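# Screw the shower hose nut hand-tight onto the mixer tap

## Task

A shower hose nut already sits started on one of the mixer tap's threads. Turn it on until it is hand-tight, and finish with the joined hose and tap lying still on the table.

## Robot and tools

Robot: two arms, left_arm and right_arm, each ending in a parallel gripper. Its fingers point along the gripper's +z axis and close along its y axis. end_effector_position is the point between the pads, roughly 1 cm behind the fingertips.

Frames. Scene frame: origin at table-top height midway between the nominal bases, +z up, +x out over the table, left_arm on the +y side (image left/right does not follow arm names). Calibrated bases in the scene frame: left_arm (+0.027, +0.248, +0.045) m, quat_wxyz (+1.000, 0, 0, +0.013); right_arm (-0.011, -0.255, +0.021) m, quat_wxyz (+1.000, 0, 0, +0.006); both have +z up. Each arm's reported hand pose, velocities, targets and wrist camera pose are in that arm's own base frame. Fixed cameras and the table use the scene frame. Reported hand positions and orientations can be off by a few centimetres, more at long reach.

Row layout (all motion tools): one flat list of 14 numbers covering both arms, each in [-1, 1]: dx, dy, dz, rx, ry, rz, opening for left_arm, then the same seven for right_arm. The six pose numbers are an offset, not a pose, measured from that arm's Hand target as it stood when the action or move began, along the Hand target's own axes. 1.0 equals 0.6 m or 180 degrees; rx, ry, rz form one rotation vector. Opening is absolute: +1 fully open (0.094 m), -1 closed. Writing 0 for all six pose numbers re-commands the current Hand target; a 0 opening is a real half-open command, so resend the current opening to leave a gripper unchanged.

execute_actions(actions, cameras): actions is a list of actions; each action is a table of up to 15 rows, each row lasting one 1/30 s control step, and the last row is held to fill 15 steps. Every row counts from the action's start pose, not the previous row, and each new action offsets from where the Hand target now is, so repeating an offset moves further. An empty list just reports state and images.

move(target, speed, blend, opening_speed, blocking, cameras): drives each gripper in a straight line from its Hand target toward the offset in target. target is one 14-number row or a list of up to 15 rows, all counted from the same starting Hand targets. speed in m/s, 0.002 to 2.9 (default 0.25), turns capped at twice that in rad/s; one value or one per target. blend in m rounds corners in a list. opening_speed (0.2 or more, per second on the -1..+1 scale) ramps openings; use a low value when closing on something delicate. The whole move is capped at 10 s. Paths ignore obstacles and the other arm; grippers lag and overshoot more when fast or with a nearly straight arm. Route around an arm's own base, not close past it. The result adds a move: line: done (within 10 mm and 2 degrees), off_target, moving, held or fault, plus limits such as paced (pose clipped) or held (steps withheld). Done or off_target says nothing about contact. blocking=false returns after about 0.5 s while the move continues.

wait(seconds 0 to 10) lets time run with commands held. stop brakes a running move. zoom_image(camera, region [x0, y0, x1, y1] in pixels, max 504 by 504) enlarges part of a camera's latest image. finished_scene(scene 1) ends the scene for good.

Control notes: orientation commands are clipped to within 40 degrees of the measured orientation each step; Hand target in the result is the clipped last command. Grippers often stop short of it because of friction and gear play; send the remaining gap as an offset. A blocked arm keeps pressing until commanded back past its gripper. Wrist near the first joint axis can flip the shoulder posture.

Results: per-arm joint positions (last one is opening in metres), joint velocities ("within noise" if still), joint torques (joints 1-3 wrap at ±28 N m; offsets and noise present), grip_measured (same scale as the opening command, up to about 2.7 mm wide when empty, narrower than a squeezed part), grip_effort_nm (motor effort, negative closing, not a pad force), Tool commands, and camera images from cam_high, cam_low, cam_left_wrist, cam_right_wrist (each 896x504). Calibration: cam_high K fx=fy=337.217, cx 448.819, cy 250.602, pos_world [-0.134327, -0.0337855, 0.917648]; cam_low K 367.274, cx 448.301, cy 252.32, pos_world [0.814026, 0.0409818, 0.100223]; wrist cams are posed relative to their arm base and can be a few degrees off.

Gripping: grip force is about 50 to 64 N per pad; it reaches full force roughly 0.05 (0.11 for small or round parts) below the touch reading. Release by commanding well above grip_measured.

Avoid: dropping parts or letting go while they move, fast impacts or hard pushes, anything leaving the table, closing one gripper on the other arm's fingers or any hard contact between arms (can fail the scene), and long holding or straining against unreachable poses: motors heat, MOTOR HOT appears at 75 °C, at 90 °C the arm folds and stops working, at 100 °C it goes limp. Joint ranges (rad): waist -2.618 to 3.054, shoulder 0 to 3.142, elbow 0 to 3.142, wrist pitch and yaw ±1.571, wrist roll ±2.094. Loose objects may occasionally be nudged by outside disturbances.

Each tool is called after "Request:" as a command line: name --argument value for each argument, lists and objects as JSON in quotes; but a table of rows of numbers goes row by row, as --pt "numbers of a row", without its own name.

## Session

Request:
execute_actions --actions '[]'

Scene clock: 0.00 s.
left_arm: end_effector_position=(+0.3996, -0.0139, +0.1092) grip_measured=+1.000 grip_effort_nm=n/a end_effector_quat_wxyz=(+0.621, -0.007, +0.783, +0.039) | right_arm: end_effector_position=(+0.4037, +0.0055, +0.1140) grip_measured=+1.000 grip_effort_nm=n/a end_effector_quat_wxyz=(+0.601, -0.007, +0.799, -0.012)
Joint positions: left_arm=[-0.119 1.61 0.337 1.041 -0.185 0.01 0.094] | right_arm=[0.028 1.536 0.383 0.872 0.037 -0.018 0.094]
Joint velocities: within noise
Joint torques (N m): no reading
Motor temperatures (°C): left_arm=[27 33 27 30 30 28 30] | right_arm=[28 35 34 35 27 25 28]
Heat: left arm: 33 °C; right arm: 35 °C.
Hand target: left_arm +0.4014, -0.0118, +0.1135; +0.624, -0.012, +0.780, +0.040 | right_arm +0.4059, +0.0065, +0.1205; +0.607, -0.009, +0.794, -0.014
Tool commands: left_gripper/opening=+1.0 right_gripper/opening=+1.0

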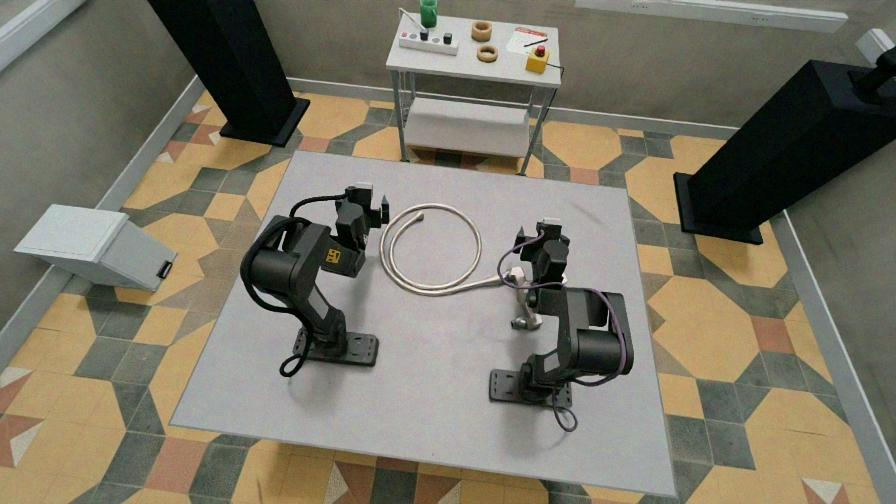

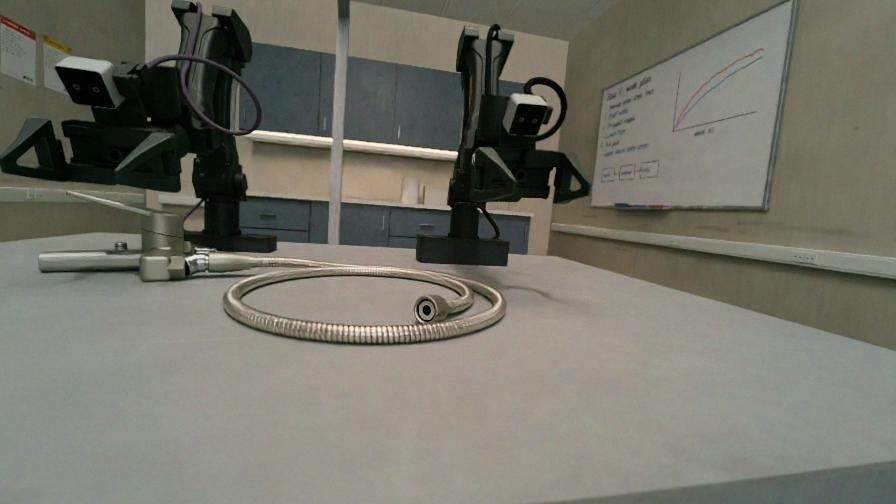

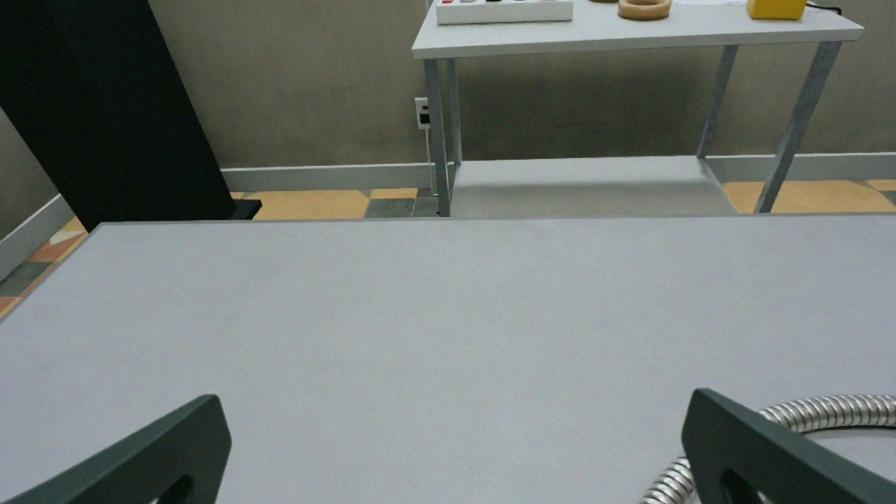

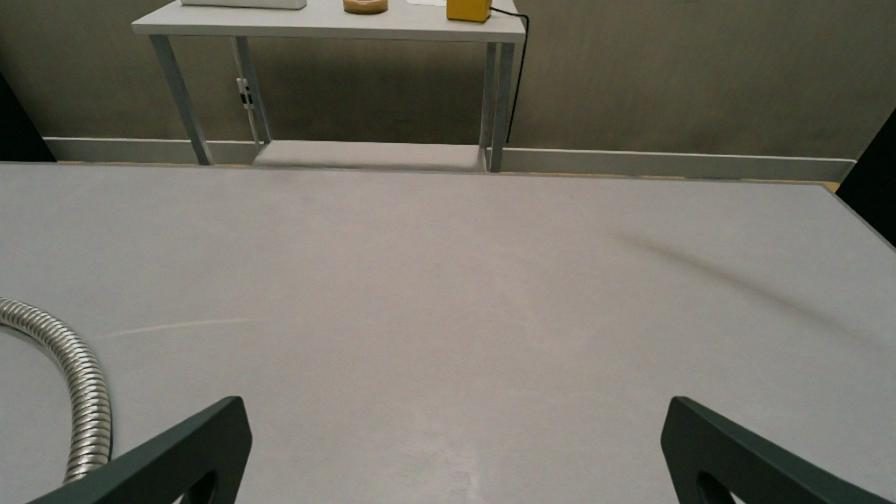

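Request:
zoom_image --camera "cam_high" --region '[430, 210, 630, 350]'

Request:
zoom_image --camera "cam_low" --region '[20, 180, 300, 320]'

Scaled by 2.520 from the camera's 896x504 image, which has a finer 1280x720 frame.

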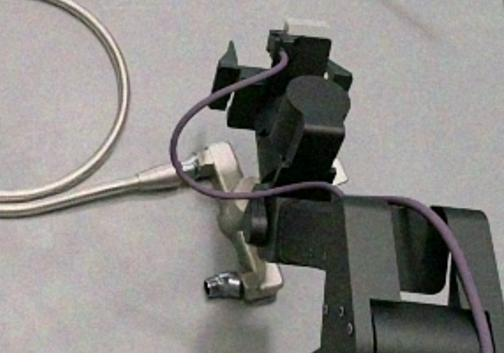

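Scaled by 1.800 from the camera's 896x504 image, which has a finer 1280x720 frame.

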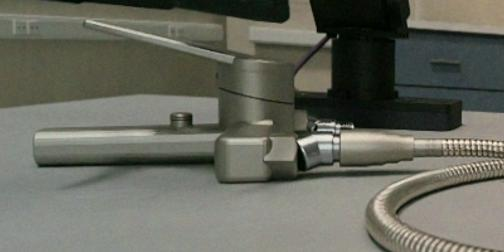

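Request:
move --target '[0,0,0,0,0,0,1,-0.267,-0.01,-0.29,0,0.333,0,1]'

Scene clock: 36.47 s.
left_arm: end_effector_position=(+0.3996, -0.0139, +0.1092) grip_measured=+1.000 grip_effort_nm=0.007 end_effector_quat_wxyz=(+0.621, -0.007, +0.783, +0.039) | right_arm: end_effector_position=(+0.2914, +0.0041, +0.3073) grip_measured=+1.000 grip_effort_nm=-0.007 end_effector_quat_wxyz=(+0.219, -0.003, +0.976, -0.015)
Joint positions: left_arm=[-0.119 1.61 0.337 1.041 -0.185 0.01 0.094] | right_arm=[0.038 1.435 1.84 -1.536 0.045 0.023 0.094]
Joint velocities: within noise
Joint torques (N m): left_arm=[0.08 -4.79 6.87 2.03 -0.02 0] | right_arm=[0.85 -7.23 6.28 0.87 -0.01 0.07]
Motor temperatures (°C): left_arm=[27 34 28 38 29 28 30] | right_arm=[28 36 36 40 27 25 28]
Heat: left arm: 38 °C; right arm: 40 °C.
Hand target: left_arm +0.4014, -0.0118, +0.1135; +0.624, -0.012, +0.780, +0.040 | right_arm +0.2801, +0.0072, +0.3208; +0.129, -0.001, +0.992, -0.016
Off the commanded pose: left_arm 0.005 m, 1 deg | right_arm 0.018 m, 10 deg.
joint sent to its limit (right arm) — joint 4 (wrist pitch), lower limit. The joint targets are off in position and orientation.
move: off_target (right_arm)
camera_calibration:
cam_right_wrist: T_world_to_cam=[[-0.0205946, -0.999191, 0.0345399, -0.000515773], [-0.999431, 0.019652, -0.0274121, 0.339257], [0.0267112, -0.0350848, -0.999027, 0.390622], [0, 0, 0, 1]] pos_world=[0.328619, 0.00652246, 0.399559]

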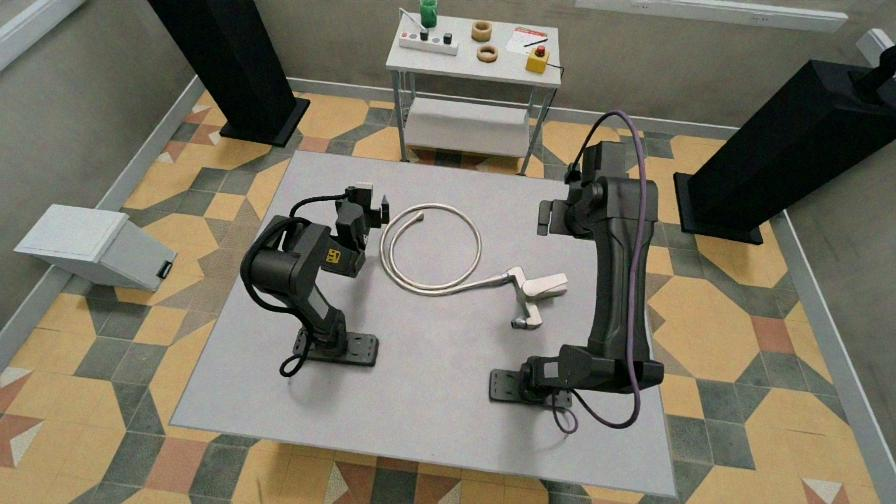

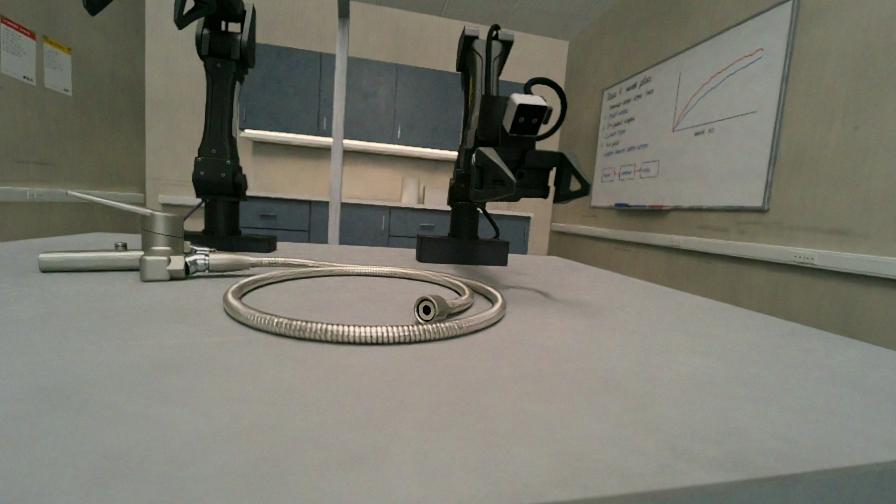

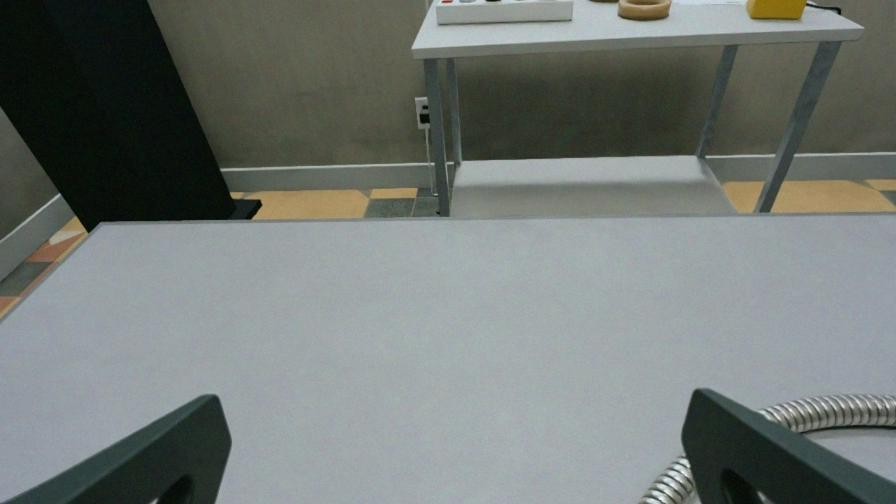

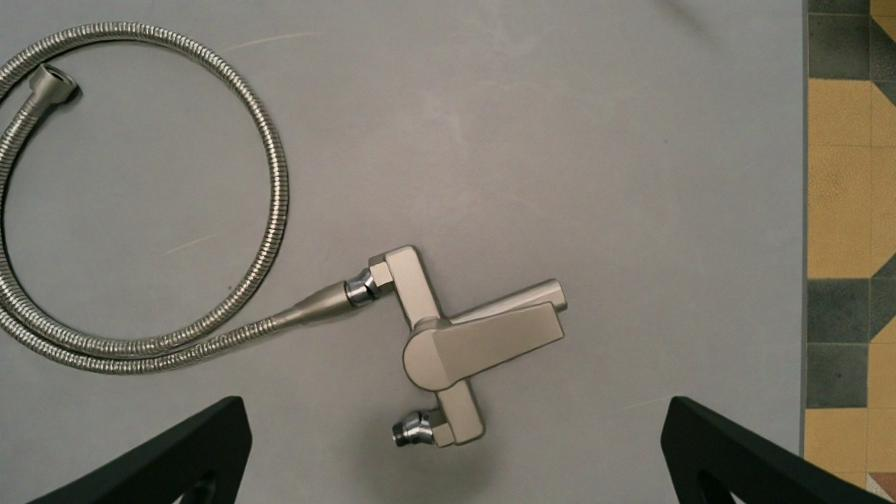

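Excellent view.

Request:
zoom_image --camera "cam_right_wrist" --region '[240, 220, 600, 460]'

Request:
zoom_image --camera "cam_right_wrist" --region '[310, 235, 430, 325]'

Request:
zoom_image --camera "cam_low" --region '[130, 220, 290, 300]'

Scaled by 1.400 from the camera's 896x504 image, which has a finer 1280x720 frame.

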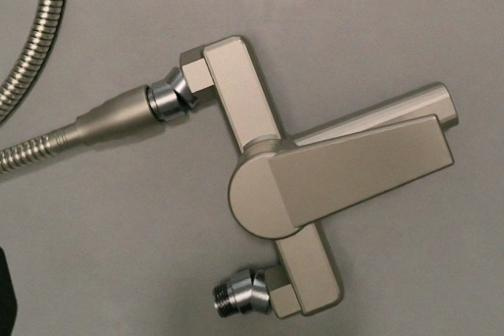

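Scaled by 4.200 from the camera's 896x504 image, which has a finer 1280x720 frame.

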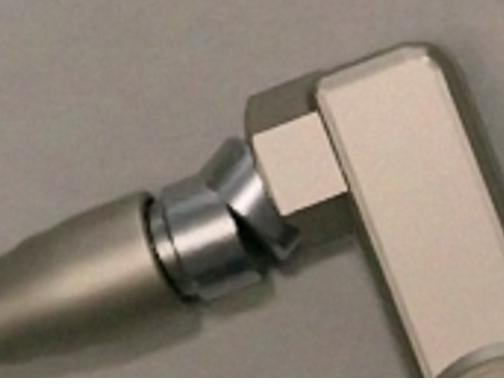

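Scaled by 3.150 from the camera's 896x504 image, which has a finer 1280x720 frame.

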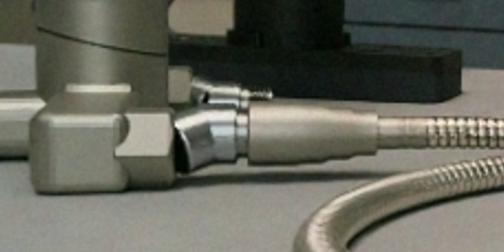

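Request:
move --target '[0.0703,-0.534,-0.328,0.363,0.1455,0.1846,0.3,0,-0.2,0,0,-0.06,0,1]' --speed 0.3

Scene clock: 178.60 s.
left_arm: end_effector_position=(+0.2222, -0.3409, +0.0979) grip_measured=+0.303 grip_effort_nm=-0.149 end_effector_quat_wxyz=(+0.323, +0.511, +0.767, -0.214) | right_arm: end_effector_position=(+0.2800, -0.1167, +0.3204) grip_measured=+1.000 grip_effort_nm=-0.007 end_effector_quat_wxyz=(+0.242, +0.006, +0.969, -0.037)
Joint positions: left_arm=[-0.916 1.518 0.827 -0.101 0.183 0.185 0.061] | right_arm=[-0.489 1.471 1.911 -1.538 -0.156 -0.439 0.094]
Joint velocities: within noise
Joint torques (N m): left_arm=[-0.18 -3.97 11.44 1.4 0.21 0.13] | right_arm=[-0.49 -3.93 6.72 0.94 -0.25 -0.05]
Motor temperatures (°C): left_arm=[26 33 28 43 29 28 30] | right_arm=[28 35 35 35 26 25 28]
Heat: left arm: 43 °C; right arm: 35 °C.
Hand target: left_arm +0.2224, -0.3449, +0.1004; +0.316, +0.521, +0.763, -0.216 | right_arm +0.2798, -0.1127, +0.3247; +0.222, -0.002, +0.975, -0.016
Off the commanded pose: left_arm 0.005 m, 1 deg | right_arm 0.006 m, 4 deg.
joint sent to its limit (right arm) — joint 4 (wrist pitch), lower limit. The joint targets are off in position, not in orientation.
move: off_target (right_arm)
camera_calibration:
cam_left_wrist: T_world_to_cam=[[-0.930759, -0.365618, -0.00340216, 0.0835679], [-0.342636, 0.875425, -0.340927, 0.443674], [0.127627, -0.316155, -0.940084, 0.0464989], [0, 0, 0, 1]] pos_world=[0.223866, -0.343149, 0.195258]
cam_right_wrist: T_world_to_cam=[[-0.0490308, -0.996288, 0.0707582, -0.125194], [-0.996017, 0.0434889, -0.0778432, 0.348679], [0.074477, -0.074293, -0.994451, 0.380384], [0, 0, 0, 1]] pos_world=[0.312821, -0.111633, 0.414274]

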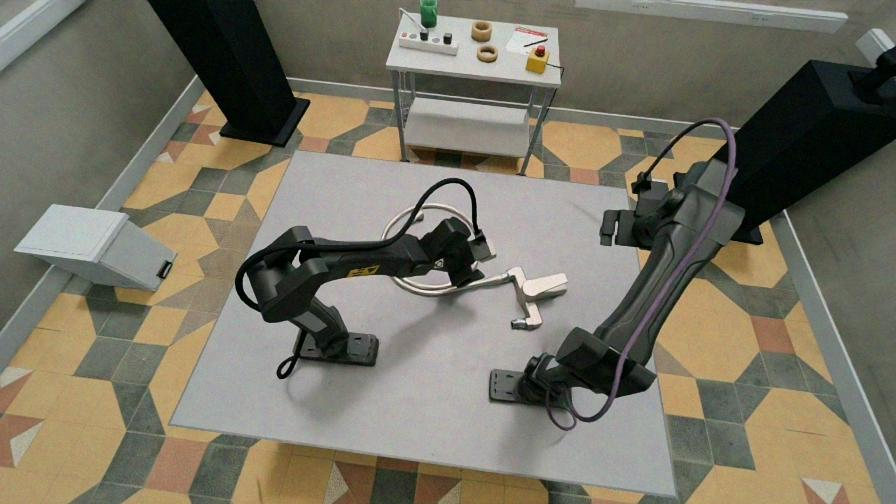

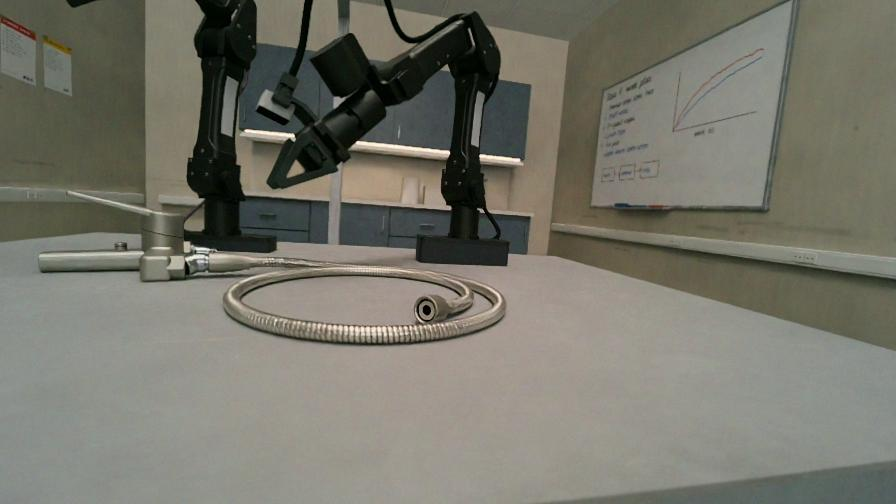

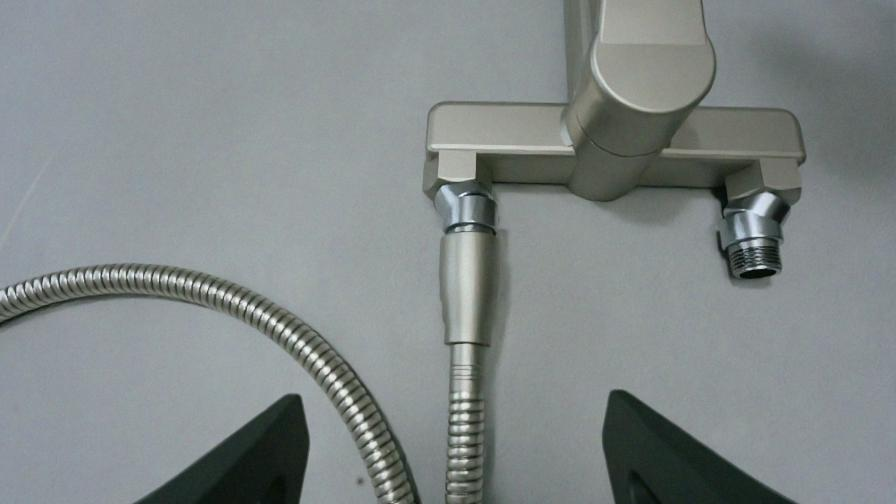

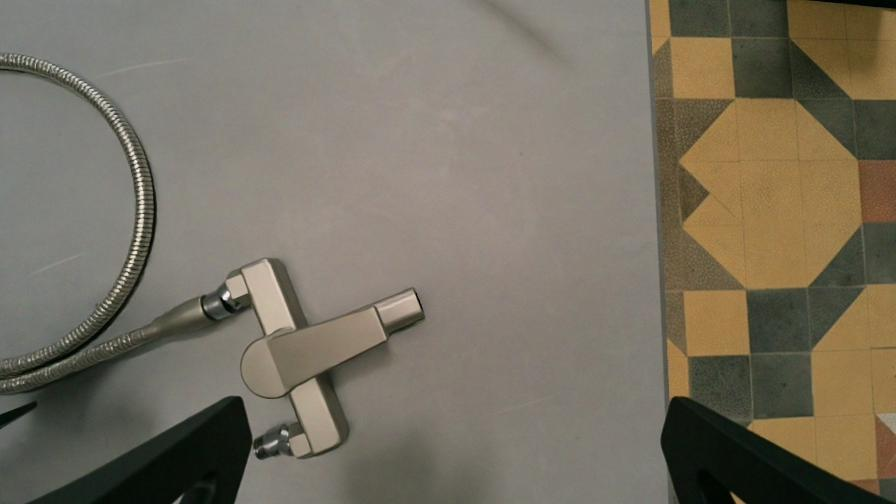

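Request:
zoom_image --camera "cam_left_wrist" --region '[380, 140, 560, 380]'

Scaled by 2.100 from the camera's 896x504 image, which has a finer 1280x720 frame.

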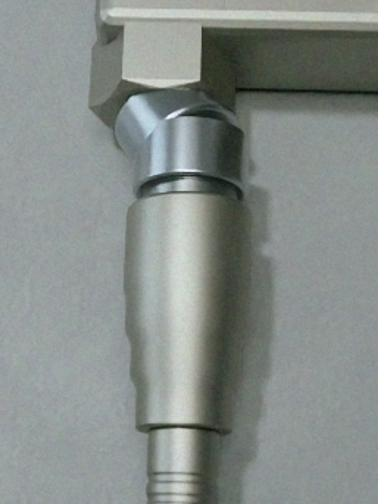

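Request:
move --target '[0.0328,-0.0097,0.1755,0,0,0,0.2,0,0,0,0,0,0,1]' --speed 0.15

Request:
zoom_image --camera "cam_low" --region '[100, 140, 380, 300]'

Scene clock: 204.90 s.
left_arm: end_effector_position=(+0.2304, -0.3911, +0.0063) grip_measured=+0.203 grip_effort_nm=-0.154 end_effector_quat_wxyz=(+0.298, +0.529, +0.767, -0.208) | right_arm: end_effector_position=(+0.2800, -0.1167, +0.3204) grip_measured=+1.000 grip_effort_nm=-0.007 end_effector_quat_wxyz=(+0.242, +0.006, +0.969, -0.037)
Joint positions: left_arm=[-0.978 1.916 0.898 0.177 0.159 0.169 0.057] | right_arm=[-0.489 1.471 1.911 -1.538 -0.156 -0.439 0.094]
Joint velocities: within noise
Joint torques (N m): left_arm=[-0.25 -5.7 9.68 1.99 0 -0.11] | right_arm=[-0.44 -3.92 6.69 0.95 -0.24 -0.03]
Motor temperatures (°C): left_arm=[26 32 28 40 29 28 29] | right_arm=[28 34 37 35 27 24 28]
Heat: left arm: 40 °C; right arm: 37 °C.
Hand target: left_arm +0.2391, -0.4034, +0.0121; +0.316, +0.521, +0.763, -0.216 | right_arm +0.2798, -0.1127, +0.3247; +0.222, -0.002, +0.975, -0.016
Off the commanded pose: left_arm 0.016 m, 3 deg | right_arm 0.006 m, 4 deg.
joint sent to its limit (right arm) — joint 4 (wrist pitch), lower limit. The joint targets are off in position, not in orientation.
move: off_target (left_arm, right_arm)
camera_calibration:
cam_left_wrist: T_world_to_cam=[[-0.943007, -0.332756, 0.00334218, 0.0881494], [-0.319341, 0.902074, -0.290316, 0.463922], [0.0935895, -0.274837, -0.956925, -0.0324195], [0, 0, 0, 1]] pos_world=[0.234309, -0.39807, 0.103366]
cam_right_wrist: T_world_to_cam=[[-0.0490308, -0.996288, 0.0707582, -0.125194], [-0.996017, 0.0434889, -0.0778432, 0.348679], [0.074477, -0.074293, -0.994451, 0.380384], [0, 0, 0, 1]] pos_world=[0.312821, -0.111633, 0.414274]

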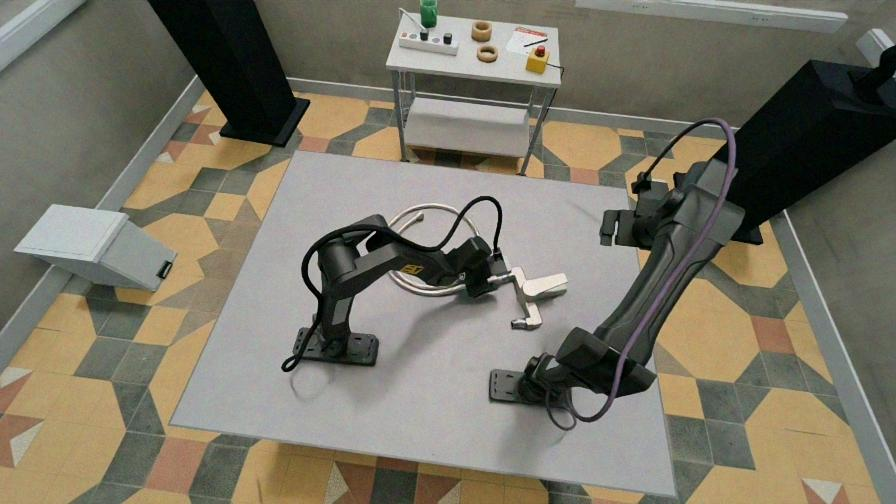

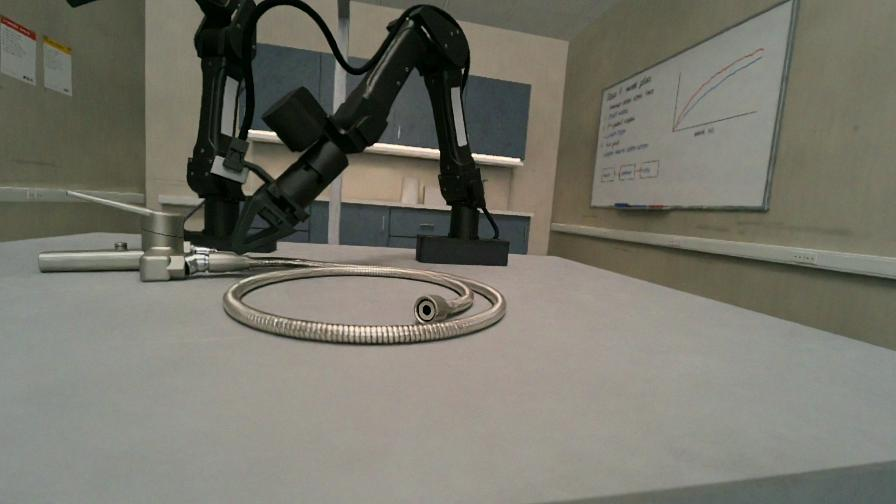

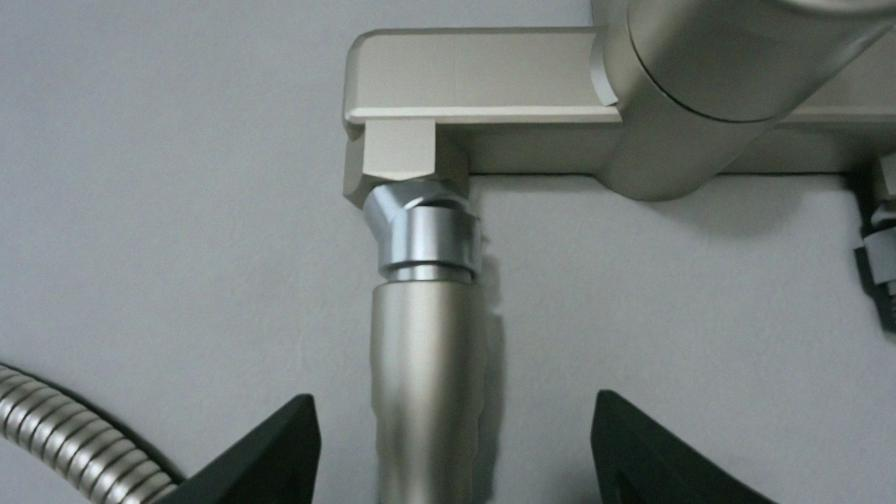

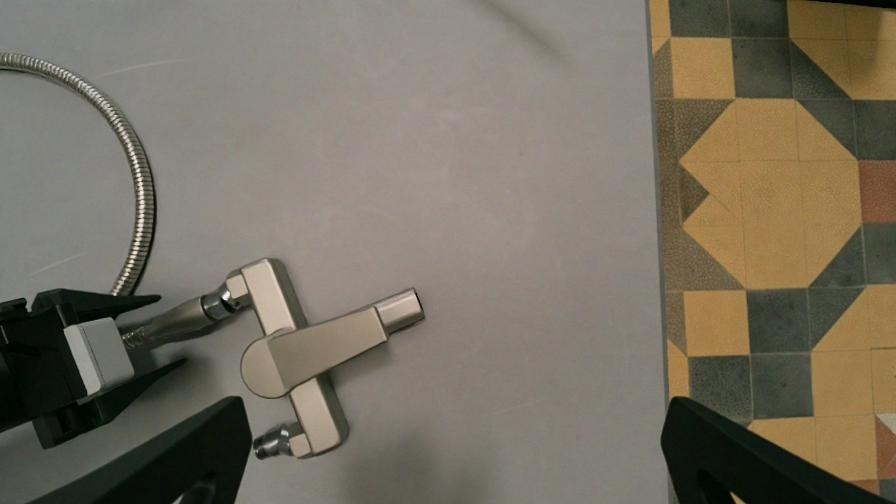

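Scaled by 1.800 from the camera's 896x504 image, which has a finer 1280x720 frame.

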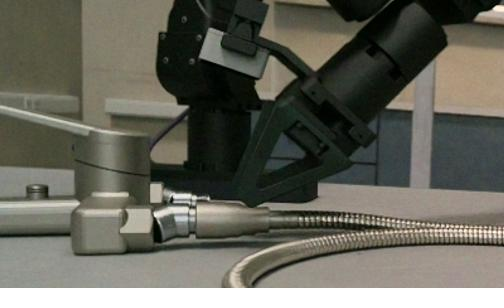

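Request:
move --target '[0.0077,0.0098,0.0497,0,0,0,0.1,0,0,0,0,0,0,1]' --speed 0.1 --cameras '["cam_low","cam_left_wrist","cam_right_wrist"]'

Request:
zoom_image --camera "cam_low" --region '[130, 180, 310, 300]'

Scene clock: 224.07 s.
left_arm: end_effector_position=(+0.2409, -0.4067, -0.0170) grip_measured=+0.103 grip_effort_nm=-0.144 end_effector_quat_wxyz=(+0.298, +0.529, +0.767, -0.208) | right_arm: end_effector_position=(+0.2800, -0.1167, +0.3204) grip_measured=+1.000 grip_effort_nm=-0.007 end_effector_quat_wxyz=(+0.242, +0.006, +0.969, -0.037)
Joint positions: left_arm=[-0.978 2.039 0.961 0.237 0.159 0.168 0.052] | right_arm=[-0.489 1.471 1.911 -1.538 -0.156 -0.439 0.094]
Joint velocities: within noise
Joint torques (N m): left_arm=[0.06 -6.39 9.33 1.98 0.01 -0.09] | right_arm=[-0.42 -3.9 6.71 0.95 -0.23 -0.03]
Motor temperatures (°C): left_arm=[26 33 28 40 29 28 29] | right_arm=[28 34 37 35 27 24 28]
Heat: left arm: 40 °C; right arm: 37 °C.
Hand target: left_arm +0.2511, -0.4179, -0.0123; +0.316, +0.521, +0.763, -0.216 | right_arm +0.2798, -0.1127, +0.3247; +0.222, -0.002, +0.975, -0.016
Off the commanded pose: left_arm 0.016 m, 3 deg | right_arm 0.006 m, 4 deg.
joint sent to its limit (right arm) — joint 4 (wrist pitch), lower limit. The joint targets are off in position, not in orientation.
move: off_target (left_arm, right_arm)
camera_calibration:
cam_left_wrist: T_world_to_cam=[[-0.942623, -0.333831, 0.00437943, 0.0925051], [-0.320646, 0.901583, -0.290403, 0.47477], [0.0929972, -0.275145, -0.956894, -0.0599896], [0, 0, 0, 1]] pos_world=[0.245009, -0.413669, 0.0800657]
cam_right_wrist: T_world_to_cam=[[-0.0490308, -0.996288, 0.0707582, -0.125194], [-0.996017, 0.0434889, -0.0778432, 0.348679], [0.074477, -0.074293, -0.994451, 0.380384], [0, 0, 0, 1]] pos_world=[0.312821, -0.111633, 0.414274]
Images, in order (width x height): cam_low 896x504, cam_left_wrist 896x504, cam_right_wrist 896x504.

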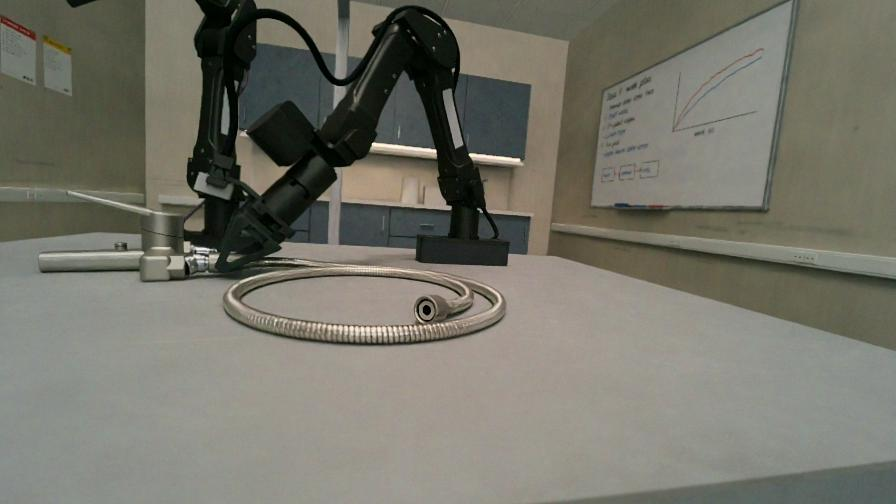

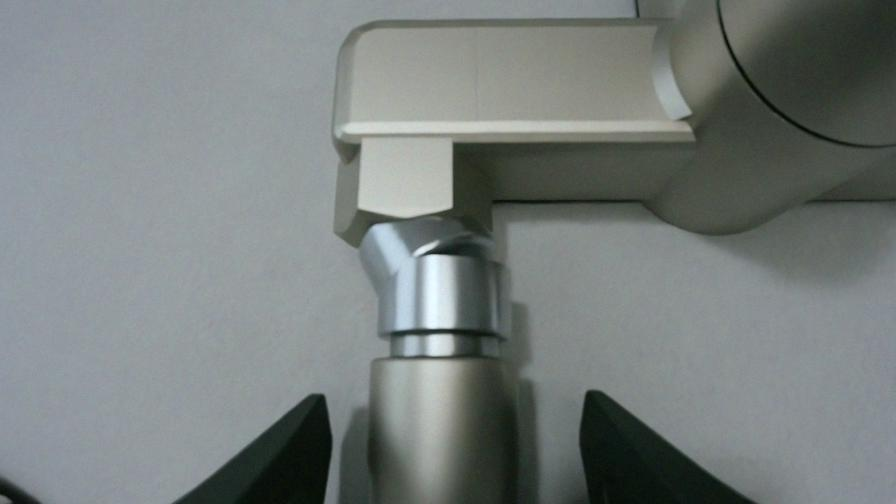

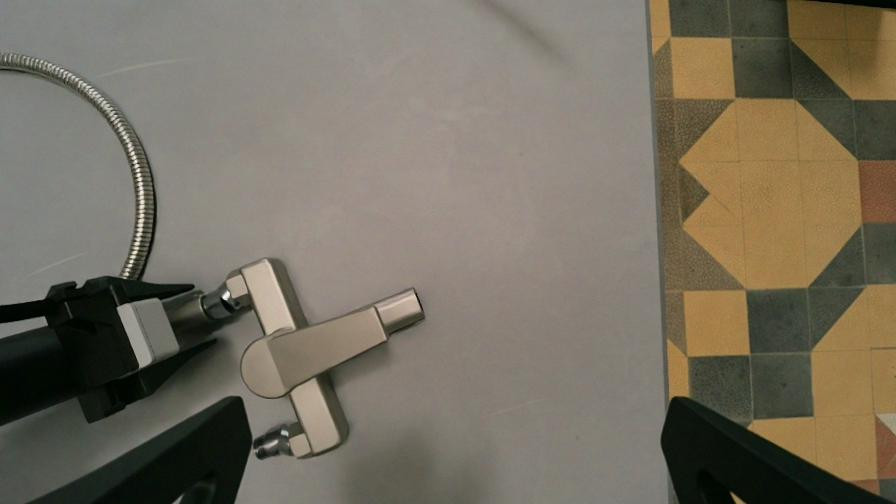

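Scaled by 2.800 from the camera's 896x504 image, which has a finer 1280x720 frame.

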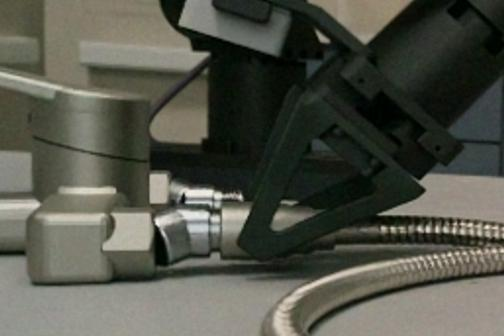

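Request:
move --target '[0,0.0035,0,0.1571,0,-0.1571,0.1,0,0,0,0,0,0,1]' --speed 0.25 --cameras '["cam_low","cam_left_wrist","cam_high"]'

Request:
zoom_image --camera "cam_low" --region '[130, 180, 310, 300]'

Scene clock: 240.47 s.
left_arm: end_effector_position=(+0.2534, -0.4154, -0.0060) grip_measured=+0.103 grip_effort_nm=-0.125 end_effector_quat_wxyz=(+0.133, +0.382, +0.791, -0.459) | right_arm: end_effector_position=(+0.2800, -0.1167, +0.3204) grip_measured=+1.000 grip_effort_nm=-0.007 end_effector_quat_wxyz=(+0.242, +0.006, +0.969, -0.037)
Joint positions: left_arm=[-0.768 2.193 1.102 0.238 0.766 -0.168 0.052] | right_arm=[-0.489 1.471 1.911 -1.538 -0.156 -0.439 0.094]
Joint velocities: within noise
Joint torques (N m): left_arm=[0.58 -6.93 8.79 1.4 0.6 -0.05] | right_arm=[-0.49 -3.89 6.71 0.94 -0.24 -0.04]
Motor temperatures (°C): left_arm=[26 33 28 41 29 28 29] | right_arm=[28 34 37 35 27 24 28]
Heat: left arm: 41 °C; right arm: 37 °C.
Hand target: left_arm +0.2530, -0.4171, -0.0123; +0.119, +0.381, +0.791, -0.464 | right_arm +0.2798, -0.1127, +0.3247; +0.222, -0.002, +0.975, -0.016
Off the commanded pose: left_arm 0.007 m, 2 deg | right_arm 0.006 m, 4 deg.
joint sent to its limit (right arm) — joint 4 (wrist pitch), lower limit. The joint targets are off in position, not in orientation.
move: off_target (right_arm)
camera_calibration:
cam_left_wrist: T_world_to_cam=[[-0.73541, -0.265972, 0.623243, 0.0806186], [-0.529588, 0.799387, -0.283757, 0.500366], [-0.422741, -0.538739, -0.728732, -0.0304171], [0, 0, 0, 1]] pos_world=[0.311417, -0.39493, 0.0695713]
Images, in order (width x height): cam_high 896x504, cam_low 896x504, cam_left_wrist 896x504.

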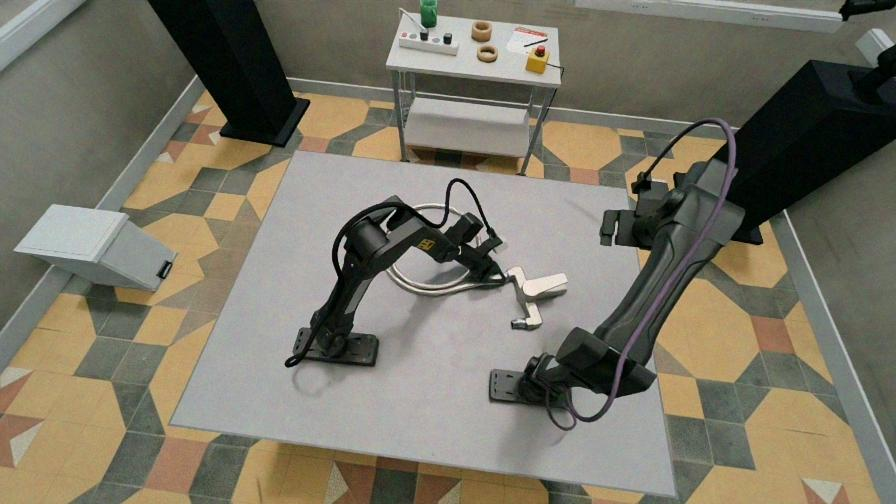

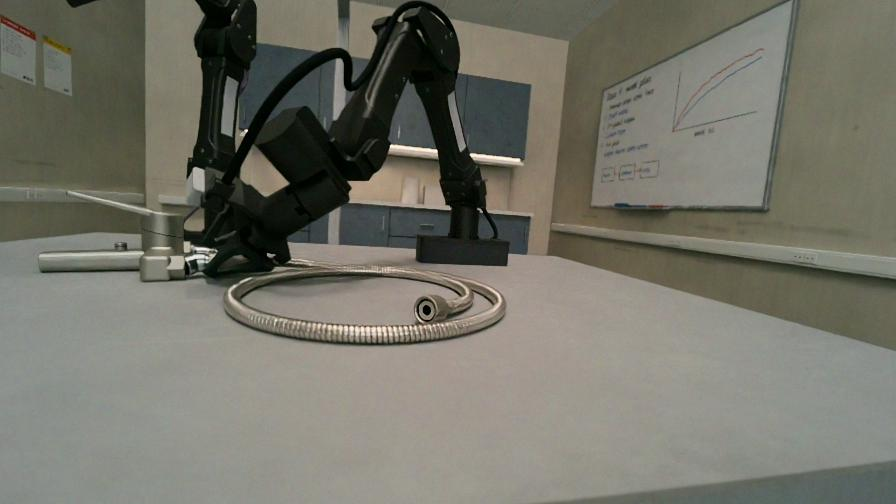

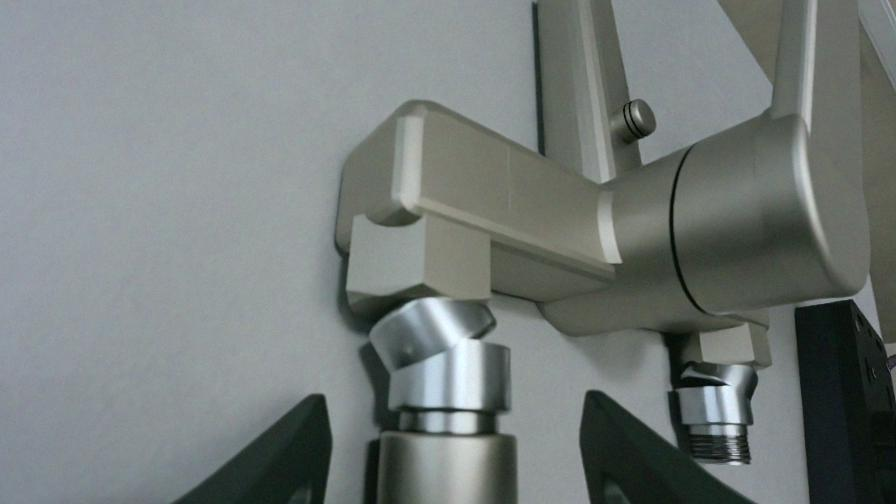

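Scaled by 2.800 from the camera's 896x504 image, which has a finer 1280x720 frame.

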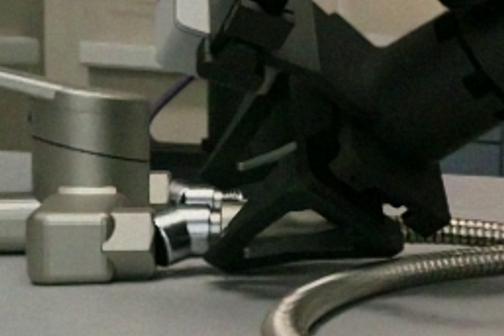

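Request:
move --target '[0.02,0.0035,0,0,0,0,-0.25,0,0,0,0,0,0,1]' --speed 0.25 --cameras '["cam_low","cam_left_wrist"]'

Request:
zoom_image --camera "cam_low" --region '[130, 180, 310, 300]'

Scene clock: 265.13 s.
left_arm: end_effector_position=(+0.2500, -0.4121, -0.0100) grip_measured=-0.247 grip_effort_nm=-0.149 end_effector_quat_wxyz=(+0.127, +0.380, +0.794, -0.458) | right_arm: end_effector_position=(+0.2800, -0.1167, +0.3204) grip_measured=+1.000 grip_effort_nm=-0.002 end_effector_quat_wxyz=(+0.242, +0.006, +0.969, -0.037)
Joint positions: left_arm=[-0.768 2.193 1.088 0.238 0.766 -0.17 0.035] | right_arm=[-0.489 1.471 1.911 -1.538 -0.156 -0.439 0.094]
Joint velocities: within noise
Joint torques (N m): left_arm=[0.57 -6.86 5.71 1.77 0.57 -0.02] | right_arm=[-0.49 -3.92 6.69 0.95 -0.23 -0.03]
Motor temperatures (°C): left_arm=[26 33 27 39 29 28 29] | right_arm=[28 34 37 35 27 24 28]
Heat: left arm: 39 °C; right arm: 37 °C.
Hand target: left_arm +0.2463, -0.4106, -0.0201; +0.119, +0.381, +0.791, -0.464 | right_arm +0.2798, -0.1127, +0.3247; +0.222, -0.002, +0.975, -0.016
Off the commanded pose: left_arm 0.011 m, 1 deg | right_arm 0.006 m, 4 deg.
joint sent to its limit (right arm) — joint 4 (wrist pitch), lower limit. The joint targets are off in position, not in orientation.
move: off_target (left_arm, right_arm)
camera_calibration:
cam_left_wrist: T_world_to_cam=[[-0.728162, -0.272769, 0.628791, 0.0769993], [-0.533388, 0.801646, -0.269928, 0.496794], [-0.43044, -0.531941, -0.729219, -0.0283818], [0, 0, 0, 1]] pos_world=[0.308835, -0.392348, 0.0649859]
Images, in order (width x height): cam_low 896x504, cam_left_wrist 896x504.

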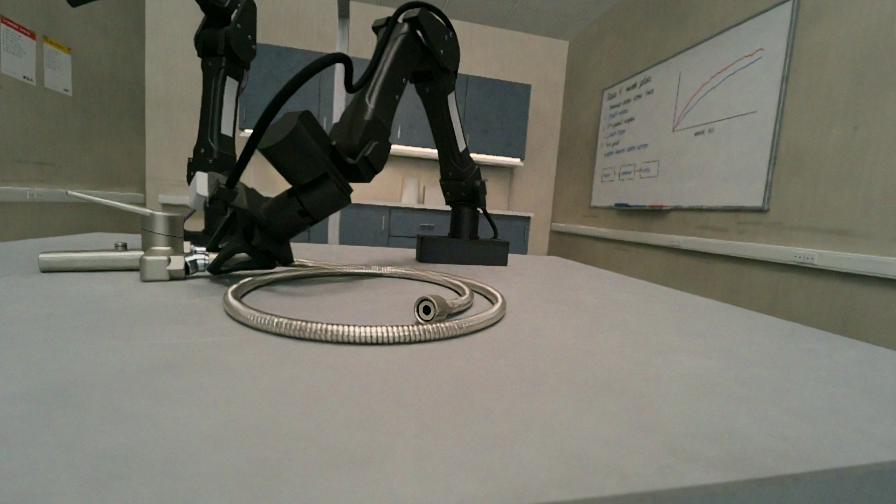

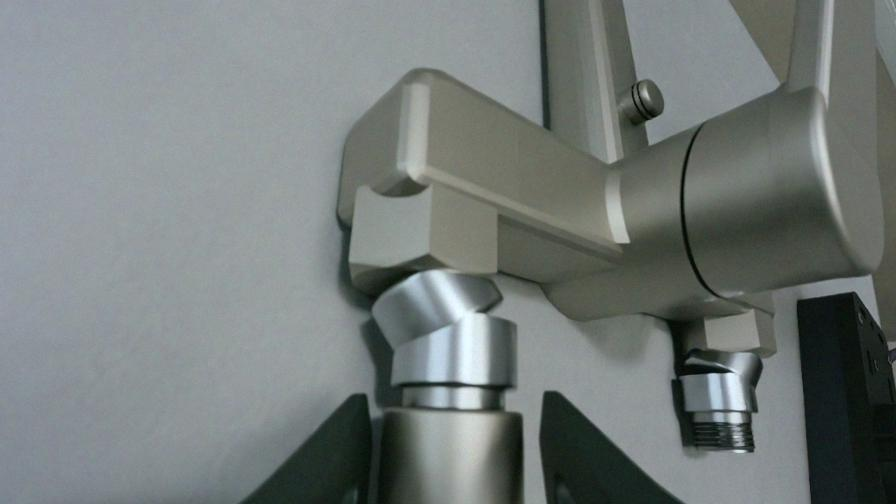

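Scaled by 2.800 from the camera's 896x504 image, which has a finer 1280x720 frame.

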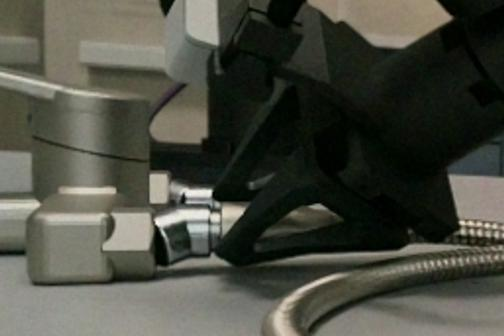

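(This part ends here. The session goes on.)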